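# Move the lowest-lot cardboard box onto the desk

## Task

Read the lot numbers on the shelf edges under the cardboard boxes and find the box with the smallest number anywhere in the storeroom. Place that box on the desk so that no part of it sticks out beyond the desk's edge. All other cardboard boxes must stay on their own shelves. The desk must stay roughly where it is. The robot must not fall over or finish leaning.

## Robot and tools

ROBOT. A Hello Robot Stretch 4 with one arm. It has an omni-wheel base, a lift that rides up a mast, and an arm that telescopes forward. On the arm sit a wrist (yaw, pitch, roll) and a five-finger hand. The robot stands about 1.6 m tall, and the base's outer rim lies within 0.23 m of the base origin.

FRAMES. All positions are in metres. In the base frame the origin is on the floor under the base centre, with x forward, y to the left and z up. hand_pose is the hand point in this frame. That point sits 0.045 m in front of the palm, and its printed value may be slightly wrong. The odometry frame is the base frame as it was at the start. base_odometry is measured in it from wheel turns, so wheel slip shows up as distance. Heading is in rad, left positive, from -3.142 to 3.142.

move. One action per call. Motions in one action start together and may finish at different times.
- base: a single object that is an offset from where the base last reported itself, or from its current spot if a move was still running. translate_m: forward +, -2 to 2 m. strafe_m: left +, -2 to 2 m. rotate_rad: counter-clockwise +, -3.2 to 3.2. translate_m and strafe_m may be combined into one straight diagonal drive with no turning. rotate_rad cannot be combined with them.
- joints: one object of absolute targets, keyed by name. lift_m 0 to 1.2 m. arm_m 0 to 0.55 m of extension. wrist_yaw_rad -1.134 to 4.276: 0 points forward, + turns left, 3.14 is folded back, and above 3.4 the arm can get in the way. wrist_pitch_rad -1.117 to 4.259: 0 is level, 1.57 points down. wrist_roll_rad -1.117 to 4.259: 0 has the palm up, 1.57 has it facing right, 3.14 has it down. hand_little, hand_ring, hand_middle, hand_index and hand_thumb_bend run from -1 (curled) to +1 (straight). hand_thumb_turn runs from -1 (opposite the fingers) to +1 (beside the palm). hand_force_limit (-1 to 1) sets the closing force at which a finger stops, from roughly 0 N up to 10 N, or 15 N for the thumb motors. hand_speed (-0.96 to 1) goes from almost still at -1 to full speed at +0.48 and above. A target outside its range is clipped and the result reports it. A motion counts as done within ±0.004 for lift and arm, and within ±0.02 for wrist and fingers.
- pace: "slow", "default", "fast" or "max". Base top speeds are 0.1/0.3/0.4/0.6 m/s and 1/2/3/4 rad/s. Lift: 0.15/0.3/0.4/0.5 m/s. Arm: 0.1/0.4/0.6/0.7 m/s. The wrist always moves at 1.82 rad/s. Once lift_m is above 0.2, a raised lift also slows the base.
- speeds: a top speed per joint that replaces pace.
- contact_limits: a value from 0 to 1 for arm_m, lift_m, translate_m, strafe_m or rotate_rad. The default is 0.5. Give each one only next to its own command. A base limit stays in force until the next base action. Even at 0, the arm only gives up after a push of about 15 to 40 N.
- end_of_arm: "enable_torque", sent alone, powers wrist motors back on after a fault.
- cameras: a list of names from head_camera (420x560), head_left_camera and head_right_camera (fisheye, 420x672), wrist_camera (616x392), or "all".
- blocking: false makes the call return within about 0.5 s while the motion carries on. A later move replaces only the targets it names.
A joint left out of an action may still be pushing toward its earlier target. Each move is cut off after 14 s (time_out). If a move or wait is refused, or an uncommanded stop happens, the later move, wait and finished_scene calls in the same reply are skipped.

wait: seconds 0 to 10. It returns the state and ends early once running moves settle. stop: brakes everything and holds. It also re-holds wheels left slack, and the line "stop: ..." reports whether they hold. zoom_image: camera plus region [x0, y0, x1, y1] in pixels, at most 504 by 504, taken from the newest image of that camera. show_instructions shows the hand reference page. finished_scene (scene 1) ends the scene for good.

RESULTS. base_status and joint_status give one of: done, moving, off_target (at rest but short of the target), contact_stop (held back, now slack), time_out (target dropped), limit_stop_at_own_body, limit_stop_at_tilt (lean above 6 degrees; lift, arm and wheels go slack), or torque_fault (wrist motor limp). on_its_own reports anything the robot did without being told. lidar_m gives 12 distances in 30-degree sectors, starting straight ahead and going counter-clockwise; "-" means nothing seen or closer than 0.25 m. wrist_depth_mm is a 7x7 depth grid in mm. base_tilt is in degrees. If turned_by_wheels and turned_by_imu drift more than about 0.1 rad apart, the base slipped or bumped something. motor_effort is in percent and servo_current in mA, with peaks in brackets. hand_stopped_by lists little, ring, middle, index, thumb_bend, thumb_turn as moving, target, force, stalled or fault. The *_load_n values are fingertip loads in N, positive when pushed open; a grip that has been lost shows as loads near 0.

GRIPPING. A finger motor starts only when its target changes by 0.002 or more. It locks at the target or at the force limit. To squeeze harder, raise hand_force_limit and send a target that is more closed. Close at hand_speed -0.94 or lower for a soft grip. With the thumb turned in front of the palm, the hand can wrap objects about 0.035 to 0.065 m thick. The wrist camera sits behind the palm heel and can collide with things.

SELF-COLLISION. Be careful with the hand over the base when lift_m is below about 0.25 (0.45 if the hand points down). Also watch upward tilt combined with roll, yaw + pitch below about -1.1, and yaw above 3.4 with the arm extended.

AVOID. Don't drop things, even by millimetres, and don't release a moving object. Avoid slams, hard hits and shoving fixed or heavy objects. With more than 1 kg in the hand and arm_m above 0.2, don't drive, turn or brake hard, and don't raise the lift while driving. Steady pulls with the hand raised high can also tip the robot. Avoid overloading the fingers.

Each tool is called as a command line: name --argument value for each argument, lists and objects as JSON in quotes; but a table of rows of numbers goes row by row, as --pt "numbers of a row", without its own name.

Reference images:

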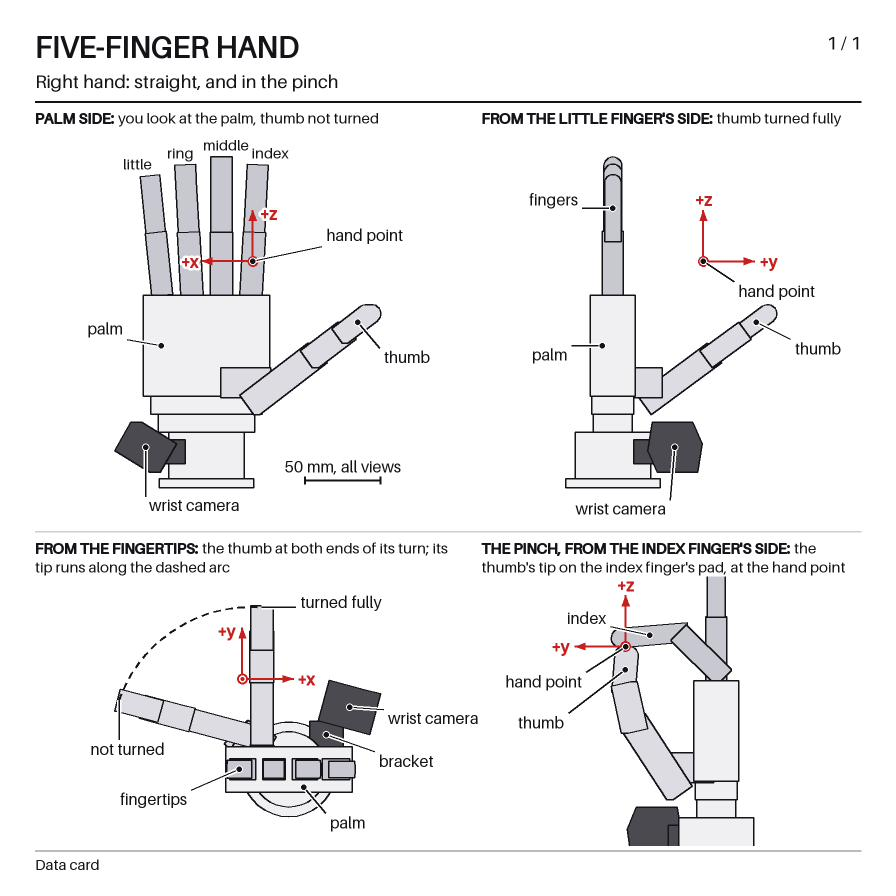

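## Session

move

Scene clock: 0.00 s.
base_odometry: x=+0.000 y=+0.000 heading=+0.000
turned_by_wheels: +0.000
turned_by_imu: +0.000
base_tilt: forward=-1.0 right=+0.6
lidar_m: 2.51 1.24 0.83 0.75 0.78 1.00 1.72 1.79 1.60 0.67 0.68 0.94
base_status: not commanded
joint_positions: lift_m=+0.214 arm_m=+0.002 wrist_yaw_rad=+3.064 wrist_pitch_rad=+0.004 wrist_roll_rad=+0.000 hand_little=+1.000 hand_ring=+1.000 hand_middle=+1.000 hand_index=+1.000 hand_thumb_turn=+1.000 hand_thumb_bend=+1.000 hand_force_limit=+0.000 hand_speed=-0.800
joint_status: not commanded
measured_speeds: all 0
hand_stopped_by: target,target,target,target,target,target
little_load_n: 0.0
ring_load_n: 0.0
middle_load_n: 0.0
index_load_n: 0.0
thumb_bend_load_n: 0.0
thumb_turn_load_n: 0.0
motor_effort: lift_m=+22 arm_m=-4 wheel_0=+0 wheel_1=+2 wheel_2=-1
servo_current: wrist_yaw_rad=26 wrist_pitch_rad=26 wrist_roll_rad=20
hand_pose: x=-0.0393 y=+0.1352 z=+0.4514 quat_wxyz=(-0.479, -0.481, +0.520, +0.518) (m; base frame)
wrist_depth_mm: 142 145 - - 1921 - - / 117 145 - - 1983 - - / 121 144 - - 1921 - - / 140 178 - - 1983 - - / - - - - 1983 - - / 1430 1499 205 211 - - - / 1042 - - - - - -
pictures: head_camera, head_left_camera, head_right_camera, wrist_camera

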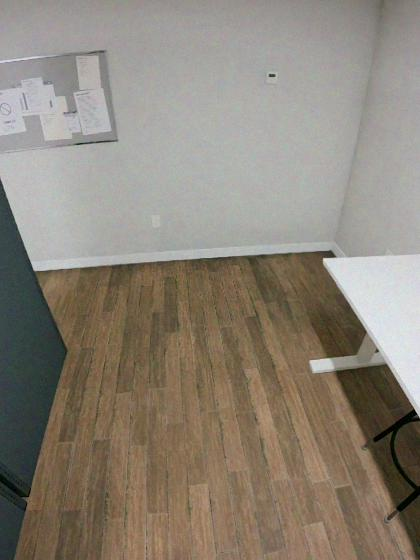

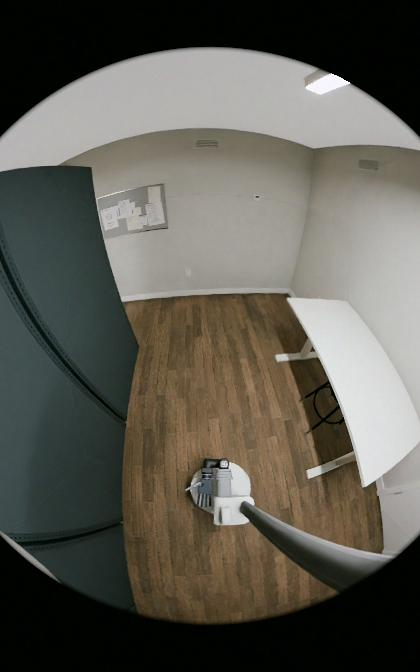

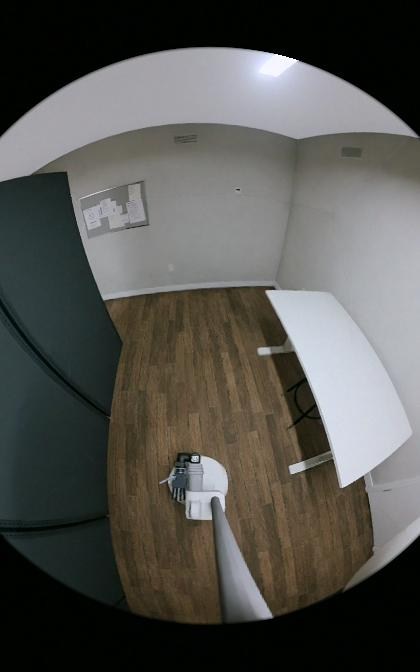

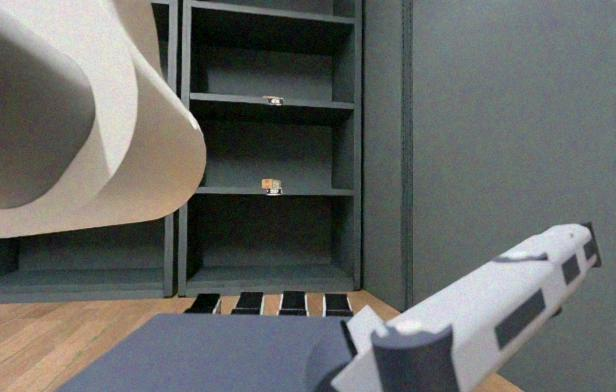

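zoom_image --camera "wrist_camera" --region '[180, 0, 380, 300]'

move --base '{"rotate_rad": 1.57}' --cameras '["all"]'

move --base '{"rotate_rad": 1.57}' --cameras '["all"]'

Scaled by 1.680.

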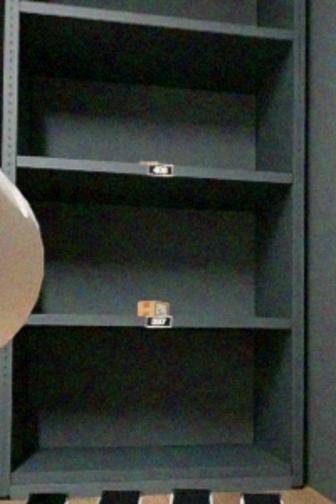

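Scene clock: 2.47 s.
move: done
base_odometry: x=+0.000 y=+0.000 heading=+1.570
turned_by_wheels: +1.570
turned_by_imu: +1.564
base_tilt: forward=-0.9 right=+0.6
lidar_m: 0.74 0.78 0.99 1.76 1.80 1.56 0.67 0.70 0.92 2.50 1.27 0.82
base_status: done
joint_positions: lift_m=+0.214 arm_m=+0.002 wrist_yaw_rad=+3.064 wrist_pitch_rad=+0.004 wrist_roll_rad=+0.000 hand_little=+1.000 hand_ring=+1.000 hand_middle=+1.000 hand_index=+1.000 hand_thumb_turn=+1.000 hand_thumb_bend=+1.000 hand_force_limit=+0.000 hand_speed=-0.800
joint_status: not commanded
measured_speeds: all 0
hand_stopped_by: target,target,target,target,target,target
little_load_n: -0.5
ring_load_n: 0.0
middle_load_n: 0.0
index_load_n: 0.0
thumb_bend_load_n: 0.0
thumb_turn_load_n: -0.5
motor_effort: lift_m=+22(22) arm_m=-4(5) wheel_0=-1(9) wheel_1=-1(10) wheel_2=-2(10)
servo_current: wrist_yaw_rad=52(52) wrist_pitch_rad=33(39) wrist_roll_rad=33(39)
hand_pose: x=-0.0393 y=+0.1352 z=+0.4514 quat_wxyz=(-0.479, -0.481, +0.520, +0.518)
wrist_depth_mm: 142 152 - 1756 - - - / 115 145 - 1708 - - - / 123 156 281 1708 - - - / 140 186 - 1708 - - - / 854 - - 1756 - - - / 1336 1336 - 210 - - - / 1042 - - - - - -
pictures: head_camera, head_left_camera, head_right_camera, wrist_camera

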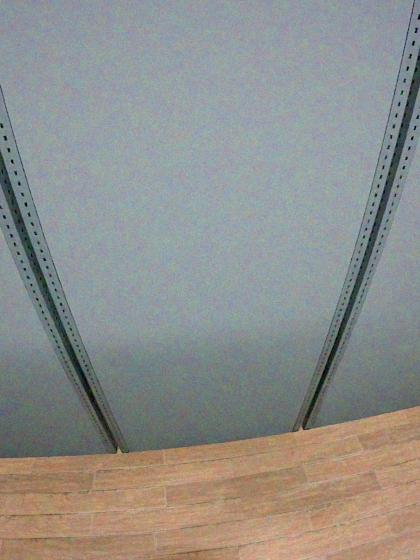

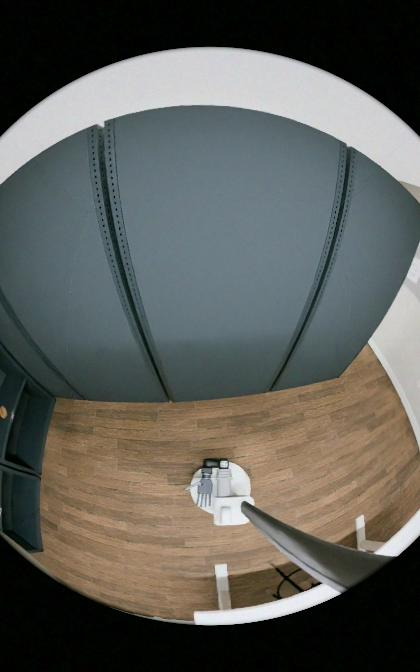

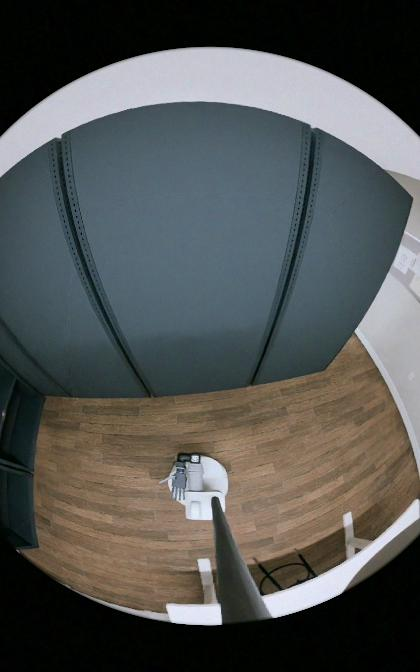

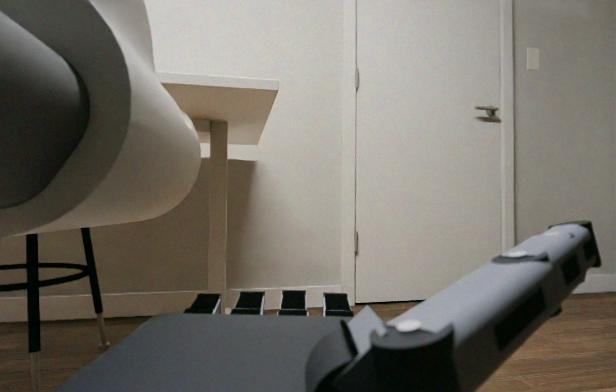

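Scene clock: 4.53 s.
move: done
base_odometry: x=+0.000 y=+0.000 heading=+3.139
turned_by_wheels: +1.570
turned_by_imu: +1.563
base_tilt: forward=-0.9 right=+0.5
lidar_m: 1.74 1.78 1.58 0.67 0.68 0.91 2.50 1.26 0.85 0.77 0.78 1.02
base_status: done
joint_positions: lift_m=+0.214 arm_m=+0.002 wrist_yaw_rad=+3.064 wrist_pitch_rad=+0.004 wrist_roll_rad=+0.000 hand_little=+1.000 hand_ring=+1.000 hand_middle=+1.000 hand_index=+1.000 hand_thumb_turn=+1.000 hand_thumb_bend=+1.000 hand_force_limit=+0.000 hand_speed=-0.800
joint_status: not commanded
measured_speeds: all 0
hand_stopped_by: target,target,target,target,target,target
little_load_n: 0.0
ring_load_n: 0.0
middle_load_n: 0.0
index_load_n: 0.0
thumb_bend_load_n: -0.5
thumb_turn_load_n: 0.0
motor_effort: lift_m=+22(22) arm_m=-4(5) wheel_0=-2(9) wheel_1=-1(9) wheel_2=+0(10)
servo_current: wrist_yaw_rad=39(52) wrist_pitch_rad=26(46) wrist_roll_rad=26(46)
hand_pose: x=-0.0393 y=+0.1352 z=+0.4514 quat_wxyz=(-0.479, -0.481, +0.520, +0.518)
wrist_depth_mm: 142 152 - - - - - / 115 145 - - - - 715 / 123 155 - - - - - / 140 186 - - - - - / - - - - - - - / 1661 1661 1863 1808 - - - / 1042 - - - - - -
pictures: head_camera, head_left_camera, head_right_camera, wrist_camera

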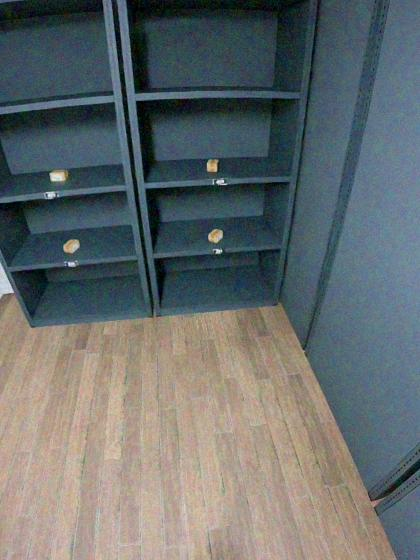

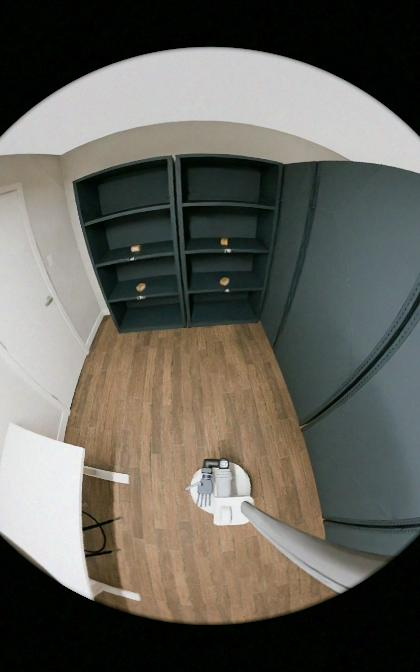

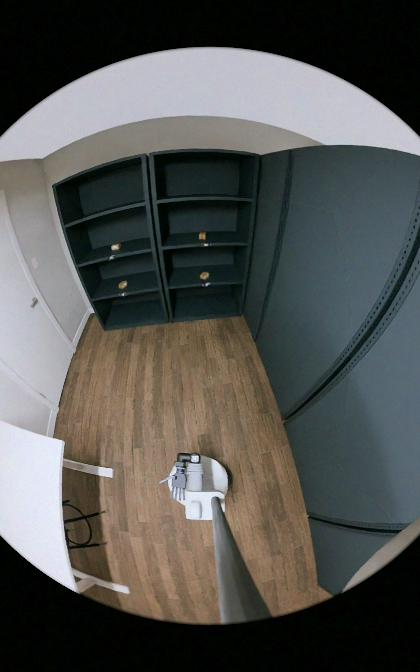

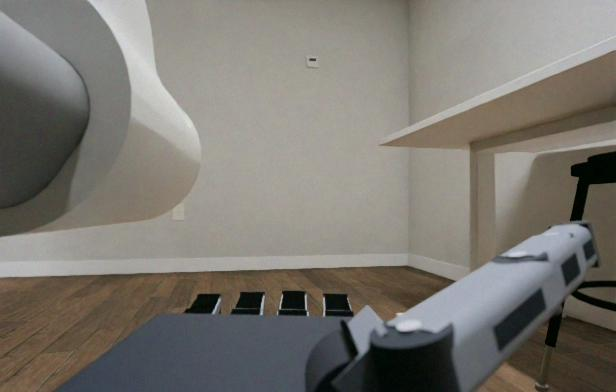

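zoom_image --camera "head_camera" --region '[0, 140, 150, 290]'

zoom_image --camera "head_camera" --region '[150, 140, 300, 290]'

Scaled by 3.360 from the camera's image (finer frame: 1200x1600).

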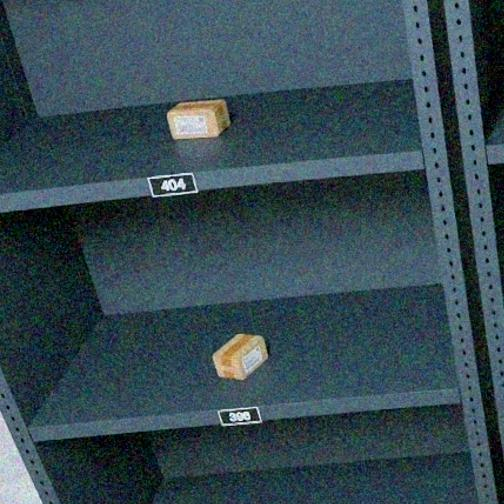

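Scaled by 3.360 from the camera's image (finer frame: 1200x1600).

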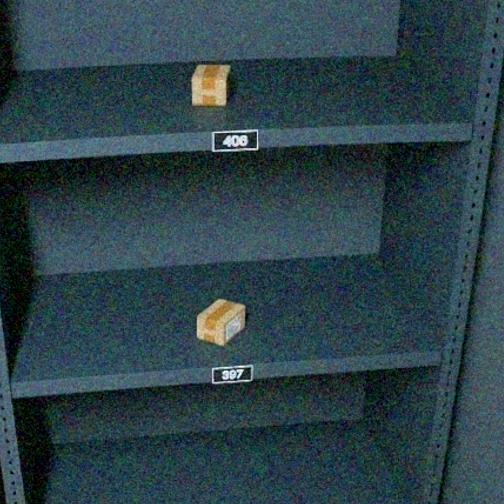

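move --base '{"rotate_rad": -1.57}' --pace "fast"

move --base '{"strafe_m": -1.7}' --pace "fast" --cameras '["all"]'

Scene clock: 7.50 s.
move: done
base_odometry: x=+0.000 y=+0.000 heading=+1.570
turned_by_wheels: -1.570
turned_by_imu: -1.565
base_tilt: forward=-1.0 right=+0.6
lidar_m: 0.74 0.80 1.01 1.75 1.79 1.61 0.69 0.69 0.92 2.52 1.23 0.85
base_status: done
joint_positions: lift_m=+0.214 arm_m=+0.002 wrist_yaw_rad=+3.064 wrist_pitch_rad=+0.004 wrist_roll_rad=+0.000 hand_little=+1.000 hand_ring=+1.000 hand_middle=+1.000 hand_index=+1.000 hand_thumb_turn=+1.000 hand_thumb_bend=+1.000 hand_force_limit=+0.000 hand_speed=-0.800
joint_status: not commanded
measured_speeds: all 0
hand_stopped_by: target,target,target,target,target,target
little_load_n: 0.0
ring_load_n: 0.0
middle_load_n: 0.5
index_load_n: 0.0
thumb_bend_load_n: 0.0
thumb_turn_load_n: 0.0
motor_effort: lift_m=+22(22) arm_m=-4(5) wheel_0=+3(13) wheel_1=+2(11) wheel_2=+0(12)
servo_current: wrist_yaw_rad=20(46) wrist_pitch_rad=46(46) wrist_roll_rad=46(46)
hand_pose: x=-0.0393 y=+0.1352 z=+0.4514 quat_wxyz=(-0.479, -0.481, +0.520, +0.518)
wrist_depth_mm: 143 154 - 1756 - - - / 116 145 - 1708 - - - / 123 156 282 1756 - - - / 140 187 - 1756 - - - / 866 - - 1756 - - - / 1366 1366 - 209 - - - / 1060 - - - - - -
pictures: none

Scene clock: 12.90 s.
move: done
base_odometry: x=+1.700 y=-0.002 heading=+1.570
turned_by_wheels: +0.000
turned_by_imu: -0.012
base_tilt: forward=-1.0 right=+0.6
lidar_m: 1.28 0.98 1.20 2.69 0.89 0.63 1.11 1.33 0.87 0.80 0.83 1.07
base_status: done
joint_positions: lift_m=+0.214 arm_m=+0.002 wrist_yaw_rad=+3.064 wrist_pitch_rad=+0.004 wrist_roll_rad=+0.000 hand_little=+1.000 hand_ring=+1.000 hand_middle=+1.000 hand_index=+1.000 hand_thumb_turn=+1.000 hand_thumb_bend=+1.000 hand_force_limit=+0.000 hand_speed=-0.800
joint_status: not commanded
measured_speeds: all 0
hand_stopped_by: target,target,target,target,target,target
little_load_n: 0.0
ring_load_n: 0.0
middle_load_n: 0.0
index_load_n: 0.0
thumb_bend_load_n: 0.0
thumb_turn_load_n: 0.0
motor_effort: lift_m=+22(22) arm_m=-4(5) wheel_0=-2(16) wheel_1=+1(13) wheel_2=+0(4)
servo_current: wrist_yaw_rad=26(59) wrist_pitch_rad=26(52) wrist_roll_rad=33(52)
hand_pose: x=-0.0393 y=+0.1352 z=+0.4514 quat_wxyz=(-0.479, -0.481, +0.520, +0.518)
wrist_depth_mm: 142 145 - - - - - / 117 144 - - - - - / 120 144 253 - - - - / 140 177 - - 1078 - - / - - - - 1078 - - / - - - - - - - / 1042 - - - - - -
pictures: head_camera, head_left_camera, head_right_camera, wrist_camera

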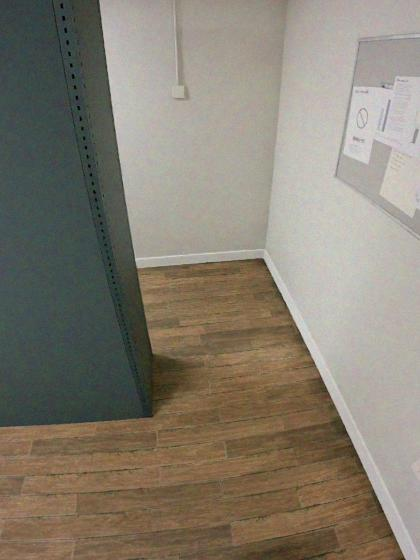

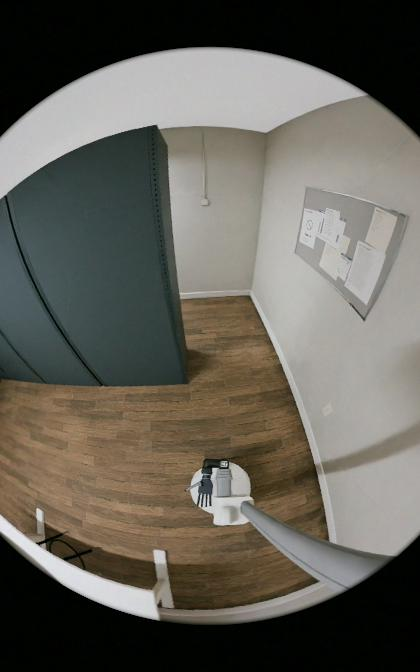

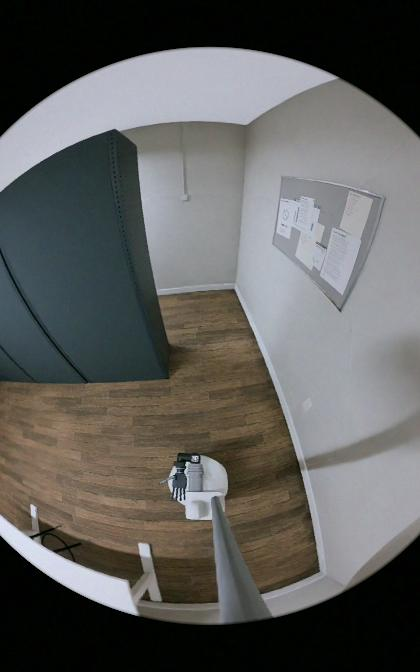

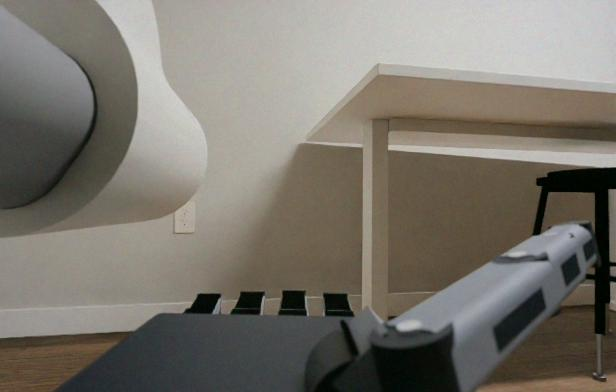

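move --base '{"strafe_m": -0.2, "translate_m": 0.5}' --pace "fast"

move --base '{"translate_m": 1.25}' --pace "fast"

move --base '{"rotate_rad": 1.57}' --pace "fast" --cameras '["all"]'

Scene clock: 17.07 s.
move: done
base_odometry: x=+1.900 y=+0.498 heading=+1.570
turned_by_wheels: +0.000
turned_by_imu: -0.004
base_tilt: forward=-0.9 right=+0.6
lidar_m: 1.58 0.75 0.64 1.40 1.66 1.20 1.76 0.96 0.61 0.56 0.57 0.77
base_status: done
joint_positions: lift_m=+0.214 arm_m=+0.002 wrist_yaw_rad=+3.064 wrist_pitch_rad=+0.004 wrist_roll_rad=+0.000 hand_little=+1.000 hand_ring=+1.000 hand_middle=+1.000 hand_index=+1.000 hand_thumb_turn=+1.000 hand_thumb_bend=+1.000 hand_force_limit=+0.000 hand_speed=-0.800
joint_status: not commanded
measured_speeds: all 0
hand_stopped_by: target,target,target,target,target,target
little_load_n: 0.0
ring_load_n: 0.0
middle_load_n: 0.0
index_load_n: 0.0
thumb_bend_load_n: 0.0
thumb_turn_load_n: 0.0
motor_effort: lift_m=+22(22) arm_m=-4(5) wheel_0=+1(14) wheel_1=+2(6) wheel_2=+0(13)
servo_current: wrist_yaw_rad=33(46) wrist_pitch_rad=33(46) wrist_roll_rad=26(46)
hand_pose: x=-0.0393 y=+0.1352 z=+0.4514 quat_wxyz=(-0.479, -0.481, +0.520, +0.518)
wrist_depth_mm: 142 154 - - - - - / 116 145 - - - - - / 123 156 - - - - - / 140 187 1921 - - - - / - - - - - - - / 1397 1464 204 211 1921 - - / 1060 - - - - - -
pictures: none

Scene clock: 21.47 s.
move: done
base_odometry: x=+1.901 y=+1.748 heading=+1.570
turned_by_wheels: +0.000
turned_by_imu: -0.006
base_tilt: forward=-0.9 right=+0.6
lidar_m: 0.71 0.73 0.93 1.95 0.61 0.73 3.03 0.71 0.43 0.41 0.42 0.53
base_status: done
joint_positions: lift_m=+0.214 arm_m=+0.002 wrist_yaw_rad=+3.064 wrist_pitch_rad=+0.004 wrist_roll_rad=+0.000 hand_little=+1.000 hand_ring=+1.000 hand_middle=+1.000 hand_index=+1.000 hand_thumb_turn=+1.000 hand_thumb_bend=+1.000 hand_force_limit=+0.000 hand_speed=-0.800
joint_status: not commanded
measured_speeds: all 0
hand_stopped_by: target,target,target,target,target,target
little_load_n: 0.0
ring_load_n: 0.0
middle_load_n: 0.0
index_load_n: 0.0
thumb_bend_load_n: 0.0
thumb_turn_load_n: 0.0
motor_effort: lift_m=+22(22) arm_m=-4(5) wheel_0=+0(11) wheel_1=+1(9) wheel_2=+3(14)
servo_current: wrist_yaw_rad=26(52) wrist_pitch_rad=39(46) wrist_roll_rad=26(39)
hand_pose: x=-0.0393 y=+0.1352 z=+0.4514 quat_wxyz=(-0.479, -0.481, +0.520, +0.518)
wrist_depth_mm: 143 154 - - - 691 574 / 115 145 - - - 676 580 / 123 156 - - - 676 569 / 140 187 - - - 668 569 / - - - - - - - / 1308 1661 1863 1921 1983 - - / 1060 - - - - - -
pictures: none

Scene clock: 23.20 s.
move: done
base_odometry: x=+1.901 y=+1.748 heading=+3.140
turned_by_wheels: +1.570
turned_by_imu: +1.562
base_tilt: forward=-1.0 right=+0.6
lidar_m: 1.91 0.62 0.73 2.41 0.70 0.46 0.40 0.41 0.51 0.70 0.73 0.93
base_status: done
joint_positions: lift_m=+0.214 arm_m=+0.002 wrist_yaw_rad=+3.064 wrist_pitch_rad=+0.004 wrist_roll_rad=+0.000 hand_little=+1.000 hand_ring=+1.000 hand_middle=+1.000 hand_index=+1.000 hand_thumb_turn=+1.000 hand_thumb_bend=+1.000 hand_force_limit=+0.000 hand_speed=-0.800
joint_status: not commanded
measured_speeds: all 0
hand_stopped_by: target,target,target,target,target,target
little_load_n: 0.0
ring_load_n: 0.0
middle_load_n: 0.0
index_load_n: 0.0
thumb_bend_load_n: 0.0
thumb_turn_load_n: 0.0
motor_effort: lift_m=+22(22) arm_m=-5(5) wheel_0=-1(10) wheel_1=-2(10) wheel_2=-1(11)
servo_current: wrist_yaw_rad=33(46) wrist_pitch_rad=33(46) wrist_roll_rad=39(39)
hand_pose: x=-0.0393 y=+0.1352 z=+0.4514 quat_wxyz=(-0.479, -0.481, +0.520, +0.518)
wrist_depth_mm: 142 211 559 597 640 668 - / 113 145 564 591 627 668 - / 121 151 559 591 621 668 - / 140 181 554 597 634 654 - / 496 525 559 585 621 647 - / 500 521 539 574 615 - - / 496 - - - - - -
pictures: head_camera, head_left_camera, head_right_camera, wrist_camera
wrist_camera: T_world_to_cam=[[0.10576, 0.99408, 0.02506, -0.12614], [-0.02528, 0.02788, -0.99929, 0.44598], [-0.99407, 0.10505, 0.02808, 0.09882]] pos_world=[0.12285, 0.10258, 0.44605]

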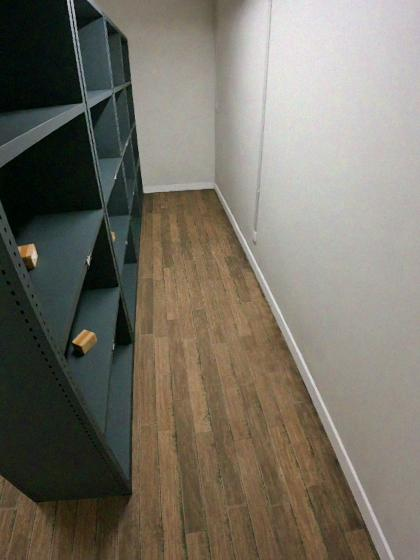

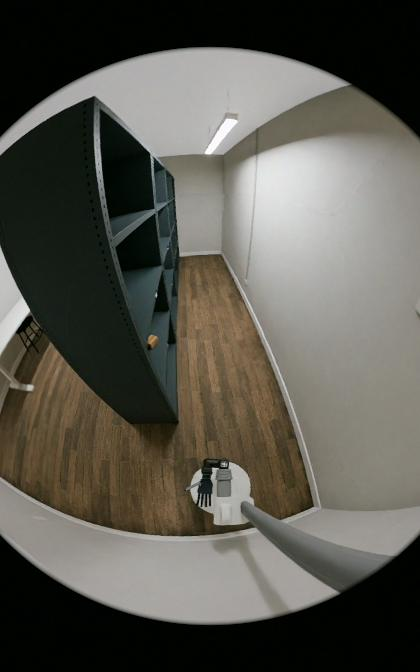

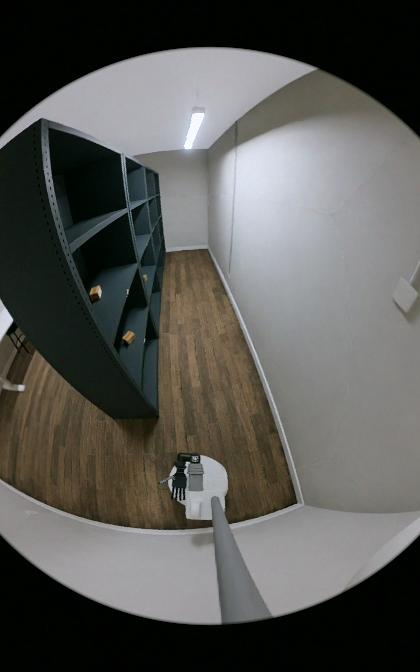

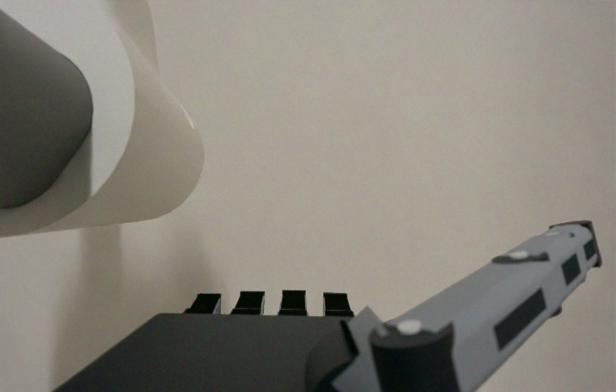

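move --base '{"translate_m": 0.95, "strafe_m": -0.2}' --pace "fast"

move --base '{"rotate_rad": 1.57}' --pace "fast" --cameras '["head_camera", "head_left_camera", "head_right_camera"]'

Scene clock: 27.33 s.
move: done
base_odometry: x=+0.951 y=+1.949 heading=+3.140
turned_by_wheels: +0.000
turned_by_imu: -0.006
base_tilt: forward=-1.0 right=+0.6
lidar_m: 1.07 1.01 0.64 0.57 0.58 1.45 1.31 0.66 0.44 0.38 0.40 0.48
base_status: done
joint_positions: lift_m=+0.214 arm_m=+0.002 wrist_yaw_rad=+3.064 wrist_pitch_rad=+0.004 wrist_roll_rad=+0.000 hand_little=+1.000 hand_ring=+1.000 hand_middle=+1.000 hand_index=+1.000 hand_thumb_turn=+1.000 hand_thumb_bend=+1.000 hand_force_limit=+0.000 hand_speed=-0.800
joint_status: not commanded
measured_speeds: all 0
hand_stopped_by: target,target,target,target,target,target
little_load_n: 0.0
ring_load_n: 0.0
middle_load_n: 0.0
index_load_n: 0.0
thumb_bend_load_n: 0.0
thumb_turn_load_n: 0.0
motor_effort: lift_m=+22(22) arm_m=-4(5) wheel_0=+1(13) wheel_1=+2(7) wheel_2=+1(15)
servo_current: wrist_yaw_rad=39(59) wrist_pitch_rad=26(52) wrist_roll_rad=26(46)
hand_pose: x=-0.0393 y=+0.1352 z=+0.4514 quat_wxyz=(-0.479, -0.481, +0.520, +0.518)
wrist_depth_mm: 143 154 - - - - 544 / 116 145 - - - - 544 / 123 156 - - - - 544 / 140 187 - - - - 535 / 1281 - - - - - - / - - - - - - - / 1042 - - - - - -
pictures: none

Scene clock: 29.07 s.
move: done
base_odometry: x=+0.951 y=+1.949 heading=-1.573
turned_by_wheels: +1.570
turned_by_imu: +1.563
base_tilt: forward=-1.0 right=+0.7
lidar_m: 0.56 0.58 1.46 1.31 0.66 0.42 0.39 0.39 0.50 1.02 1.03 0.65
base_status: done
joint_positions: lift_m=+0.214 arm_m=+0.002 wrist_yaw_rad=+3.064 wrist_pitch_rad=+0.004 wrist_roll_rad=+0.000 hand_little=+1.000 hand_ring=+1.000 hand_middle=+1.000 hand_index=+1.000 hand_thumb_turn=+1.000 hand_thumb_bend=+1.000 hand_force_limit=+0.000 hand_speed=-0.800
joint_status: not commanded
measured_speeds: all 0
hand_stopped_by: target,target,target,target,target,target
little_load_n: 0.0
ring_load_n: 0.0
middle_load_n: 0.0
index_load_n: 0.0
thumb_bend_load_n: 0.0
thumb_turn_load_n: 0.0
motor_effort: lift_m=+22(22) arm_m=-4(5) wheel_0=-3(10) wheel_1=-2(11) wheel_2=-1(11)
servo_current: wrist_yaw_rad=33(52) wrist_pitch_rad=33(39) wrist_roll_rad=33(46)
hand_pose: x=-0.0393 y=+0.1352 z=+0.4514 quat_wxyz=(-0.479, -0.481, +0.520, +0.518)
wrist_depth_mm: 143 146 - - - - - / 114 145 - - - - - / 121 153 238 - - - - / 140 182 - - - - - / - - - - - - - / - - - - - - - / - - - - - - -

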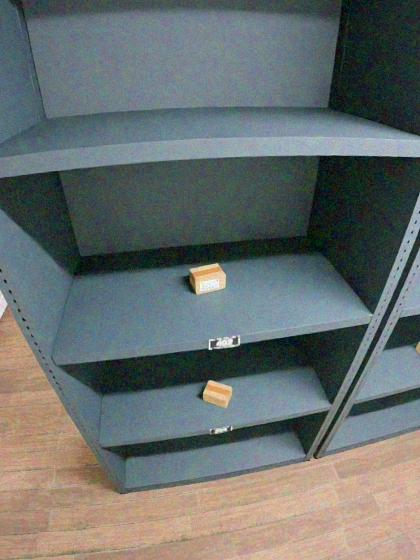

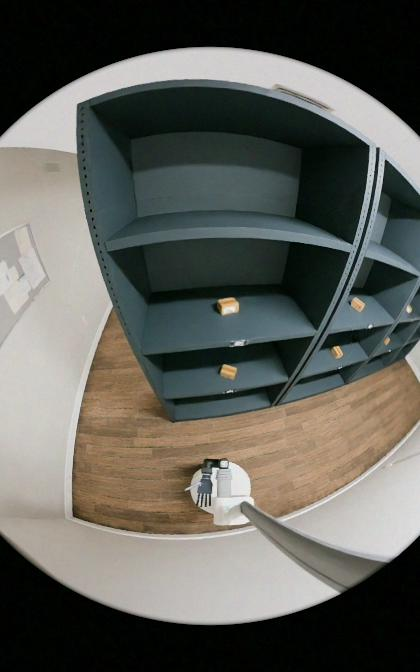

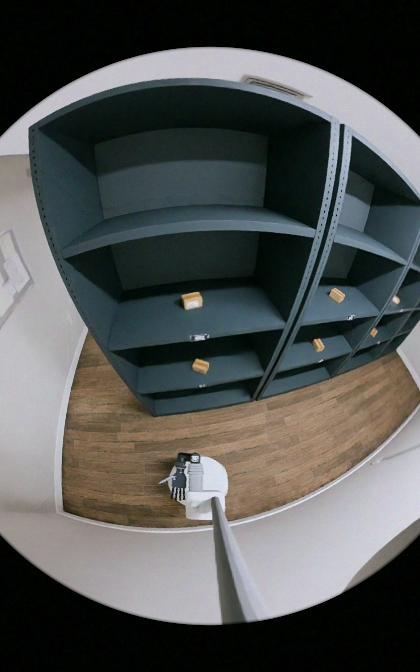

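zoom_image --camera "head_camera" --region '[170, 320, 290, 450]'

move --base '{"strafe_m": -0.95}' --pace "fast" --cameras '["head_camera", "head_right_camera"]'

zoom_image --camera "head_camera" --region '[120, 300, 290, 480]'

move --base '{"strafe_m": -0.9}' --pace "fast" --cameras '["head_camera", "head_right_camera"]'

zoom_image --camera "head_camera" --region '[120, 300, 290, 480]'

Scaled by 3.877 from the camera's image (finer frame: 1200x1600).

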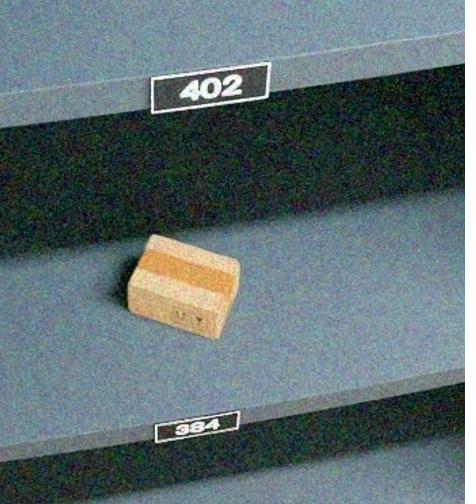

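Scene clock: 33.10 s.
move: done
base_odometry: x=+0.001 y=+1.952 heading=-1.573
turned_by_wheels: +0.000
turned_by_imu: -0.006
base_tilt: forward=-1.0 right=+0.7
lidar_m: 0.72 0.73 0.91 2.25 0.46 0.29 0.25 0.25 0.33 0.64 1.29 0.81
base_status: done
joint_positions: lift_m=+0.214 arm_m=+0.002 wrist_yaw_rad=+3.064 wrist_pitch_rad=+0.004 wrist_roll_rad=+0.000 hand_little=+1.000 hand_ring=+1.000 hand_middle=+1.000 hand_index=+1.000 hand_thumb_turn=+1.000 hand_thumb_bend=+1.000 hand_force_limit=+0.000 hand_speed=-0.800
joint_status: not commanded
measured_speeds: all 0
hand_stopped_by: target,target,target,target,target,target
little_load_n: 0.0
ring_load_n: 0.0
middle_load_n: 0.0
index_load_n: 0.0
thumb_bend_load_n: 0.0
thumb_turn_load_n: 0.0
motor_effort: lift_m=+22(22) arm_m=-4(5) wheel_0=-2(15) wheel_1=+1(14) wheel_2=-1(3)
servo_current: wrist_yaw_rad=33(52) wrist_pitch_rad=26(46) wrist_roll_rad=26(46)
hand_pose: x=-0.0393 y=+0.1351 z=+0.4514 quat_wxyz=(-0.479, -0.481, +0.520, +0.518)
wrist_depth_mm: 142 223 394 - - - - / 117 144 389 - - - - / 121 144 303 - - - - / 140 181 389 - - - - / 349 373 389 - - - - / 349 370 379 - - - - / 351 - - - - - -

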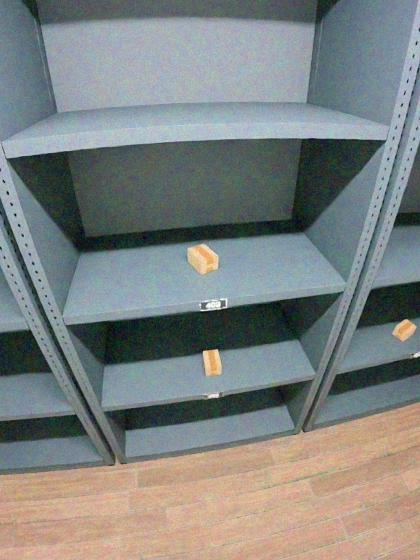

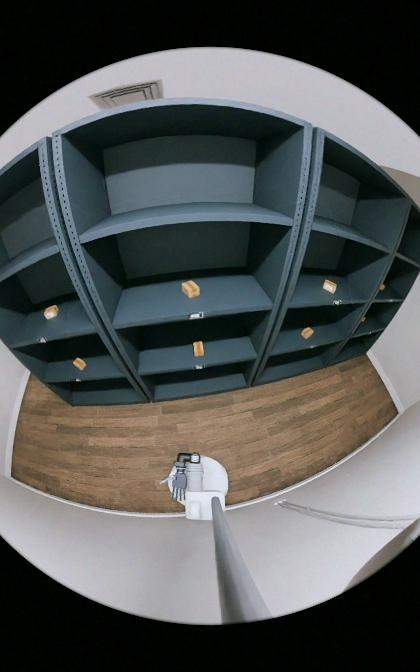

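Scaled by 2.800 from the camera's image (finer frame: 1200x1600).

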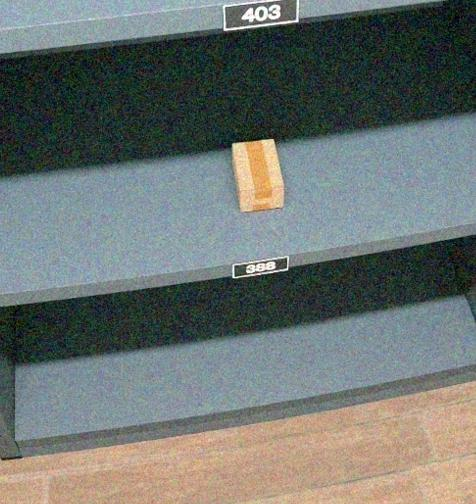

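Scene clock: 35.83 s.
move: contact_stop
base_odometry: x=-0.560 y=+1.920 heading=-1.750
turned_by_wheels: -0.176
turned_by_imu: -0.254
base_tilt: forward=-1.0 right=+0.6
lidar_m: 0.80 0.77 0.82 1.30 0.58 0.27 0.25 - 0.25 0.37 1.57 1.02
base_status: strafe_m contact_stop (by the wheels' count: -0.558 of -0.900)
joint_positions: lift_m=+0.214 arm_m=+0.002 wrist_yaw_rad=+3.064 wrist_pitch_rad=+0.004 wrist_roll_rad=+0.000 hand_little=+1.000 hand_ring=+1.000 hand_middle=+1.000 hand_index=+1.000 hand_thumb_turn=+1.000 hand_thumb_bend=+1.000 hand_force_limit=+0.000 hand_speed=-0.800
joint_status: not commanded
measured_speeds: all 0
hand_stopped_by: target,target,target,target,target,target
little_load_n: 0.0
ring_load_n: 0.0
middle_load_n: 0.0
index_load_n: 0.0
thumb_bend_load_n: 0.0
thumb_turn_load_n: 0.0
on_its_own: the wheels are slack since a contact_stop
motor_effort: lift_m=+21(22) arm_m=-4(5) wheel_0=+0(15) wheel_1=+0(32) wheel_2=+0(17)
servo_current: wrist_yaw_rad=39(52) wrist_pitch_rad=46(46) wrist_roll_rad=39(46)
hand_pose: x=-0.0393 y=+0.1351 z=+0.4515 quat_wxyz=(-0.479, -0.481, +0.520, +0.518)
wrist_depth_mm: 142 206 377 - - - - / 117 144 382 - - - - / 120 145 382 - - - - / 140 181 382 - - - - / 306 343 379 - - - - / 309 340 362 - - - - / 307 - - - - - -

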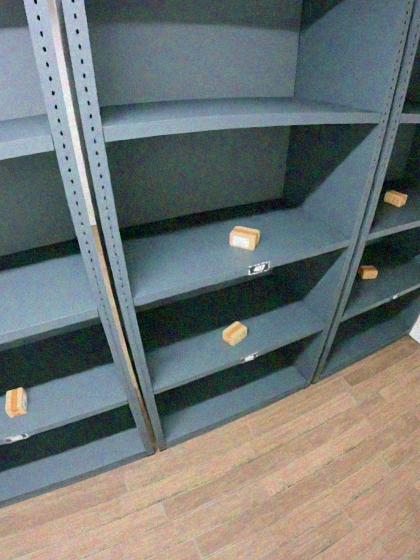

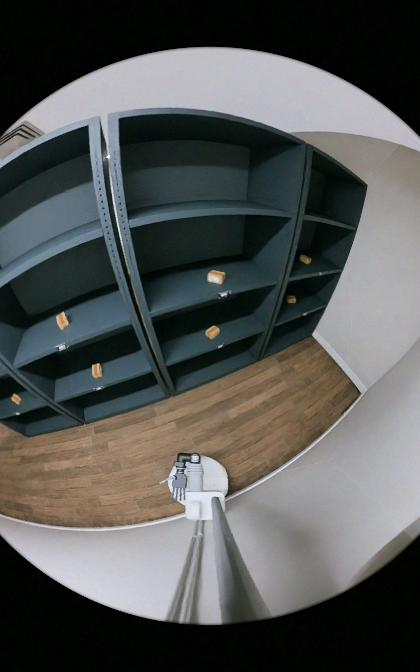

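Scaled by 2.800 from the camera's image (finer frame: 1200x1600).

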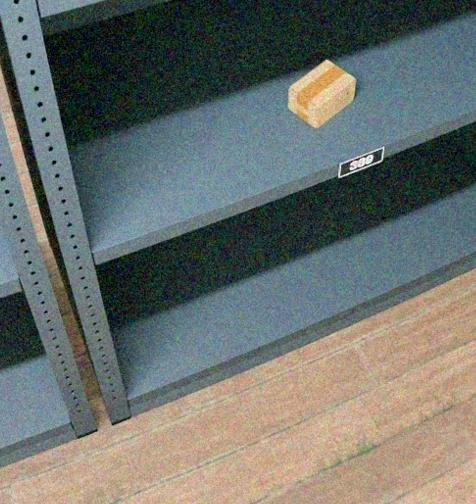

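zoom_image --camera "head_right_camera" --region '[200, 200, 380, 380]'

move --base '{"translate_m": 0.15}'

move --base '{"rotate_rad": 0.25}' --cameras '["head_camera", "head_right_camera"]'

Scaled by 2.800 from the camera's image (finer frame: 600x960).

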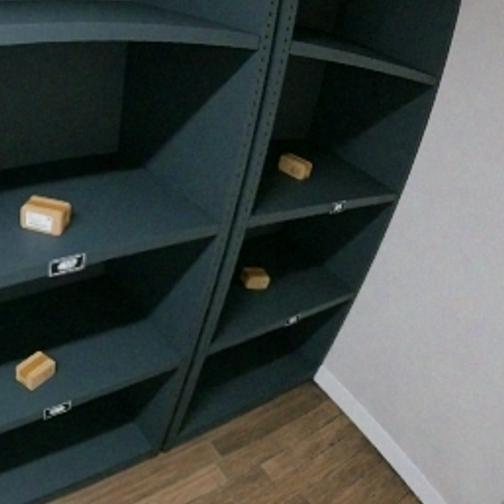

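Scene clock: 38.23 s.
move: done
base_odometry: x=-0.587 y=+1.773 heading=-1.750
turned_by_wheels: +0.000
turned_by_imu: -0.003
base_tilt: forward=-0.9 right=+0.7
lidar_m: 0.66 0.62 0.66 1.08 1.01 0.40 0.35 0.33 0.37 0.59 1.79 0.82
base_status: done
joint_positions: lift_m=+0.214 arm_m=+0.002 wrist_yaw_rad=+3.064 wrist_pitch_rad=+0.004 wrist_roll_rad=+0.000 hand_little=+1.000 hand_ring=+1.000 hand_middle=+1.000 hand_index=+1.000 hand_thumb_turn=+1.000 hand_thumb_bend=+1.000 hand_force_limit=+0.000 hand_speed=-0.800
joint_status: not commanded
measured_speeds: all 0
hand_stopped_by: target,target,target,target,target,target
little_load_n: 0.0
ring_load_n: 0.0
middle_load_n: 0.0
index_load_n: 0.0
thumb_bend_load_n: 0.0
thumb_turn_load_n: 0.0
motor_effort: lift_m=+21(22) arm_m=-4(4) wheel_0=+3(11) wheel_1=+0(8) wheel_2=+0(11)
servo_current: wrist_yaw_rad=39(46) wrist_pitch_rad=26(39) wrist_roll_rad=26(46)
hand_pose: x=-0.0393 y=+0.1351 z=+0.4515 quat_wxyz=(-0.479, -0.481, +0.520, +0.518)
wrist_depth_mm: 142 154 - - - - - / 115 145 - - - - - / 123 156 - - - - - / 141 187 - - - - - / - - - - - - - / - - - - - - - / - - - - - - -
pictures: none

Scene clock: 39.23 s.
move: done
base_odometry: x=-0.587 y=+1.773 heading=-1.500
turned_by_wheels: +0.250
turned_by_imu: +0.250
base_tilt: forward=-0.9 right=+0.5
lidar_m: 0.63 0.62 0.77 1.58 0.62 0.38 0.33 0.34 0.42 0.92 1.10 0.71
base_status: done
joint_positions: lift_m=+0.214 arm_m=+0.002 wrist_yaw_rad=+3.064 wrist_pitch_rad=+0.004 wrist_roll_rad=+0.000 hand_little=+1.000 hand_ring=+1.000 hand_middle=+1.000 hand_index=+1.000 hand_thumb_turn=+1.000 hand_thumb_bend=+1.000 hand_force_limit=+0.000 hand_speed=-0.800
joint_status: not commanded
measured_speeds: all 0
hand_stopped_by: target,target,target,target,target,target
little_load_n: 0.0
ring_load_n: 0.0
middle_load_n: 0.0
index_load_n: 0.0
thumb_bend_load_n: 0.0
thumb_turn_load_n: 0.0
motor_effort: lift_m=+21(22) arm_m=-4(4) wheel_0=-3(8) wheel_1=-1(8) wheel_2=+0(7)
servo_current: wrist_yaw_rad=20(52) wrist_pitch_rad=33(46) wrist_roll_rad=26(39)
hand_pose: x=-0.0393 y=+0.1351 z=+0.4515 quat_wxyz=(-0.479, -0.481, +0.520, +0.518)
wrist_depth_mm: 142 151 - - - - - / 115 145 - - - - - / 122 154 - - - - - / 140 185 - - - - - / - - - - - - - / - - - - - - - / - - - - - - -

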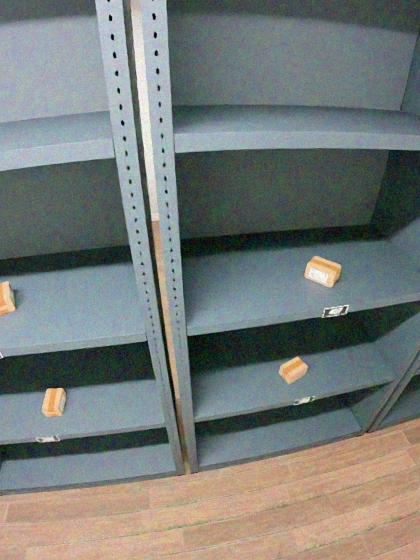

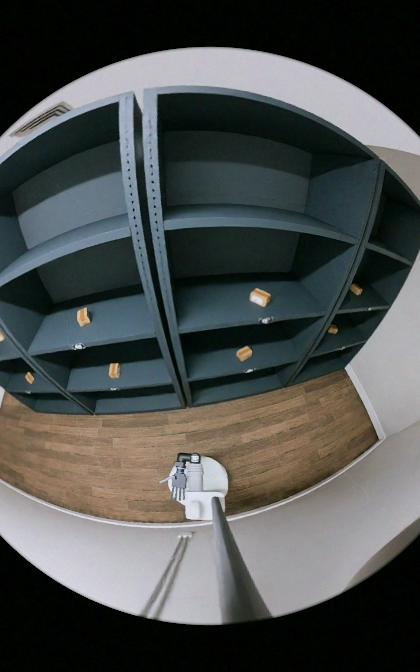

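move --base '{"strafe_m": -0.95}' --cameras '["head_camera", "head_right_camera"]'

zoom_image --camera "head_camera" --region '[80, 240, 250, 440]'

zoom_image --camera "head_camera" --region '[250, 240, 420, 440]'

Scene clock: 44.33 s.
move: contact_stop
base_odometry: x=-1.523 y=+1.694 heading=-1.561
turned_by_wheels: -0.061
turned_by_imu: -0.079
base_tilt: forward=-0.9 right=+0.8
lidar_m: 0.77 0.78 0.93 1.70 0.42 0.25 0.25 0.25 0.25 0.45 0.95 0.90
base_status: strafe_m contact_stop (by the wheels' count: -0.939 of -0.950)
joint_positions: lift_m=+0.214 arm_m=+0.002 wrist_yaw_rad=+3.064 wrist_pitch_rad=+0.004 wrist_roll_rad=+0.000 hand_little=+1.000 hand_ring=+1.000 hand_middle=+1.000 hand_index=+1.000 hand_thumb_turn=+1.000 hand_thumb_bend=+1.000 hand_force_limit=+0.000 hand_speed=-0.800
joint_status: not commanded
measured_speeds: all 0
hand_stopped_by: target,target,target,target,target,target
little_load_n: 0.0
ring_load_n: 0.0
middle_load_n: 0.0
index_load_n: 0.0
thumb_bend_load_n: 0.0
thumb_turn_load_n: 0.0
on_its_own: the wheels are slack since a contact_stop
motor_effort: lift_m=+21(22) arm_m=-4(4) wheel_0=+0(12) wheel_1=+0(31) wheel_2=+0(15)
servo_current: wrist_yaw_rad=33(52) wrist_pitch_rad=33(52) wrist_roll_rad=26(46)
hand_pose: x=-0.0393 y=+0.1351 z=+0.4515 quat_wxyz=(-0.479, -0.481, +0.520, +0.518)
wrist_depth_mm: 142 229 362 392 - - - / 113 145 366 392 - - - / 121 147 366 387 - - - / 139 180 364 389 - - - / 309 336 357 387 - - - / 310 334 345 211 - - - / 310 - - - - - -

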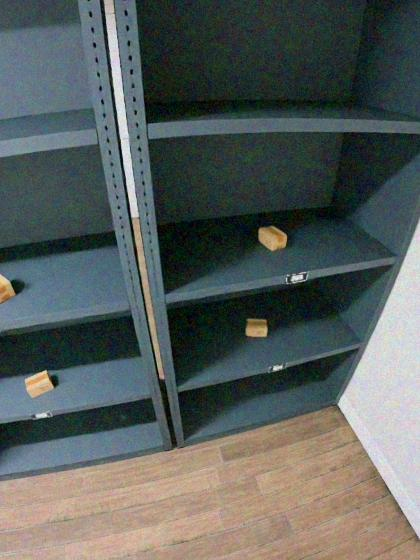

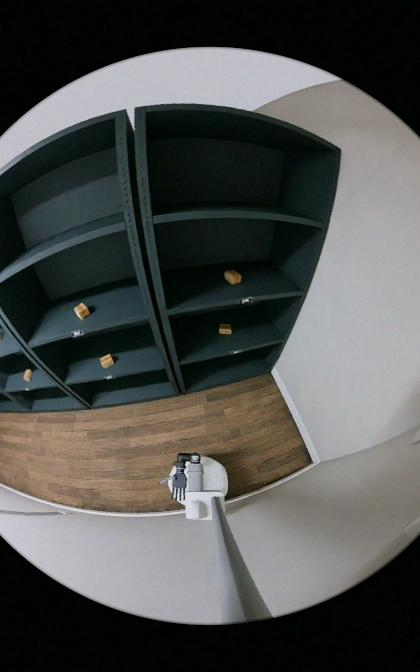

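Scaled by 2.520 from the camera's image (finer frame: 1200x1600).

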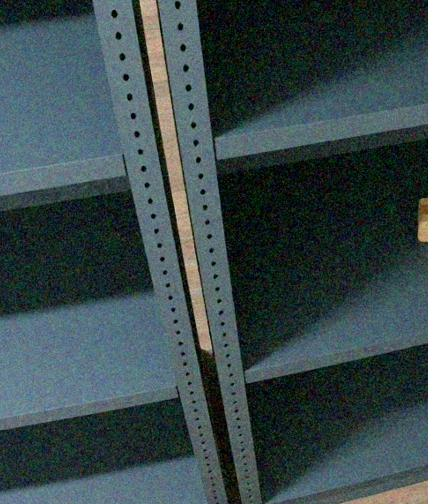

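Scaled by 2.520 from the camera's image (finer frame: 1200x1600).

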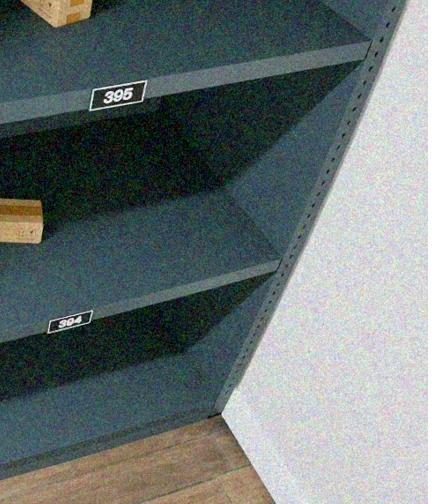

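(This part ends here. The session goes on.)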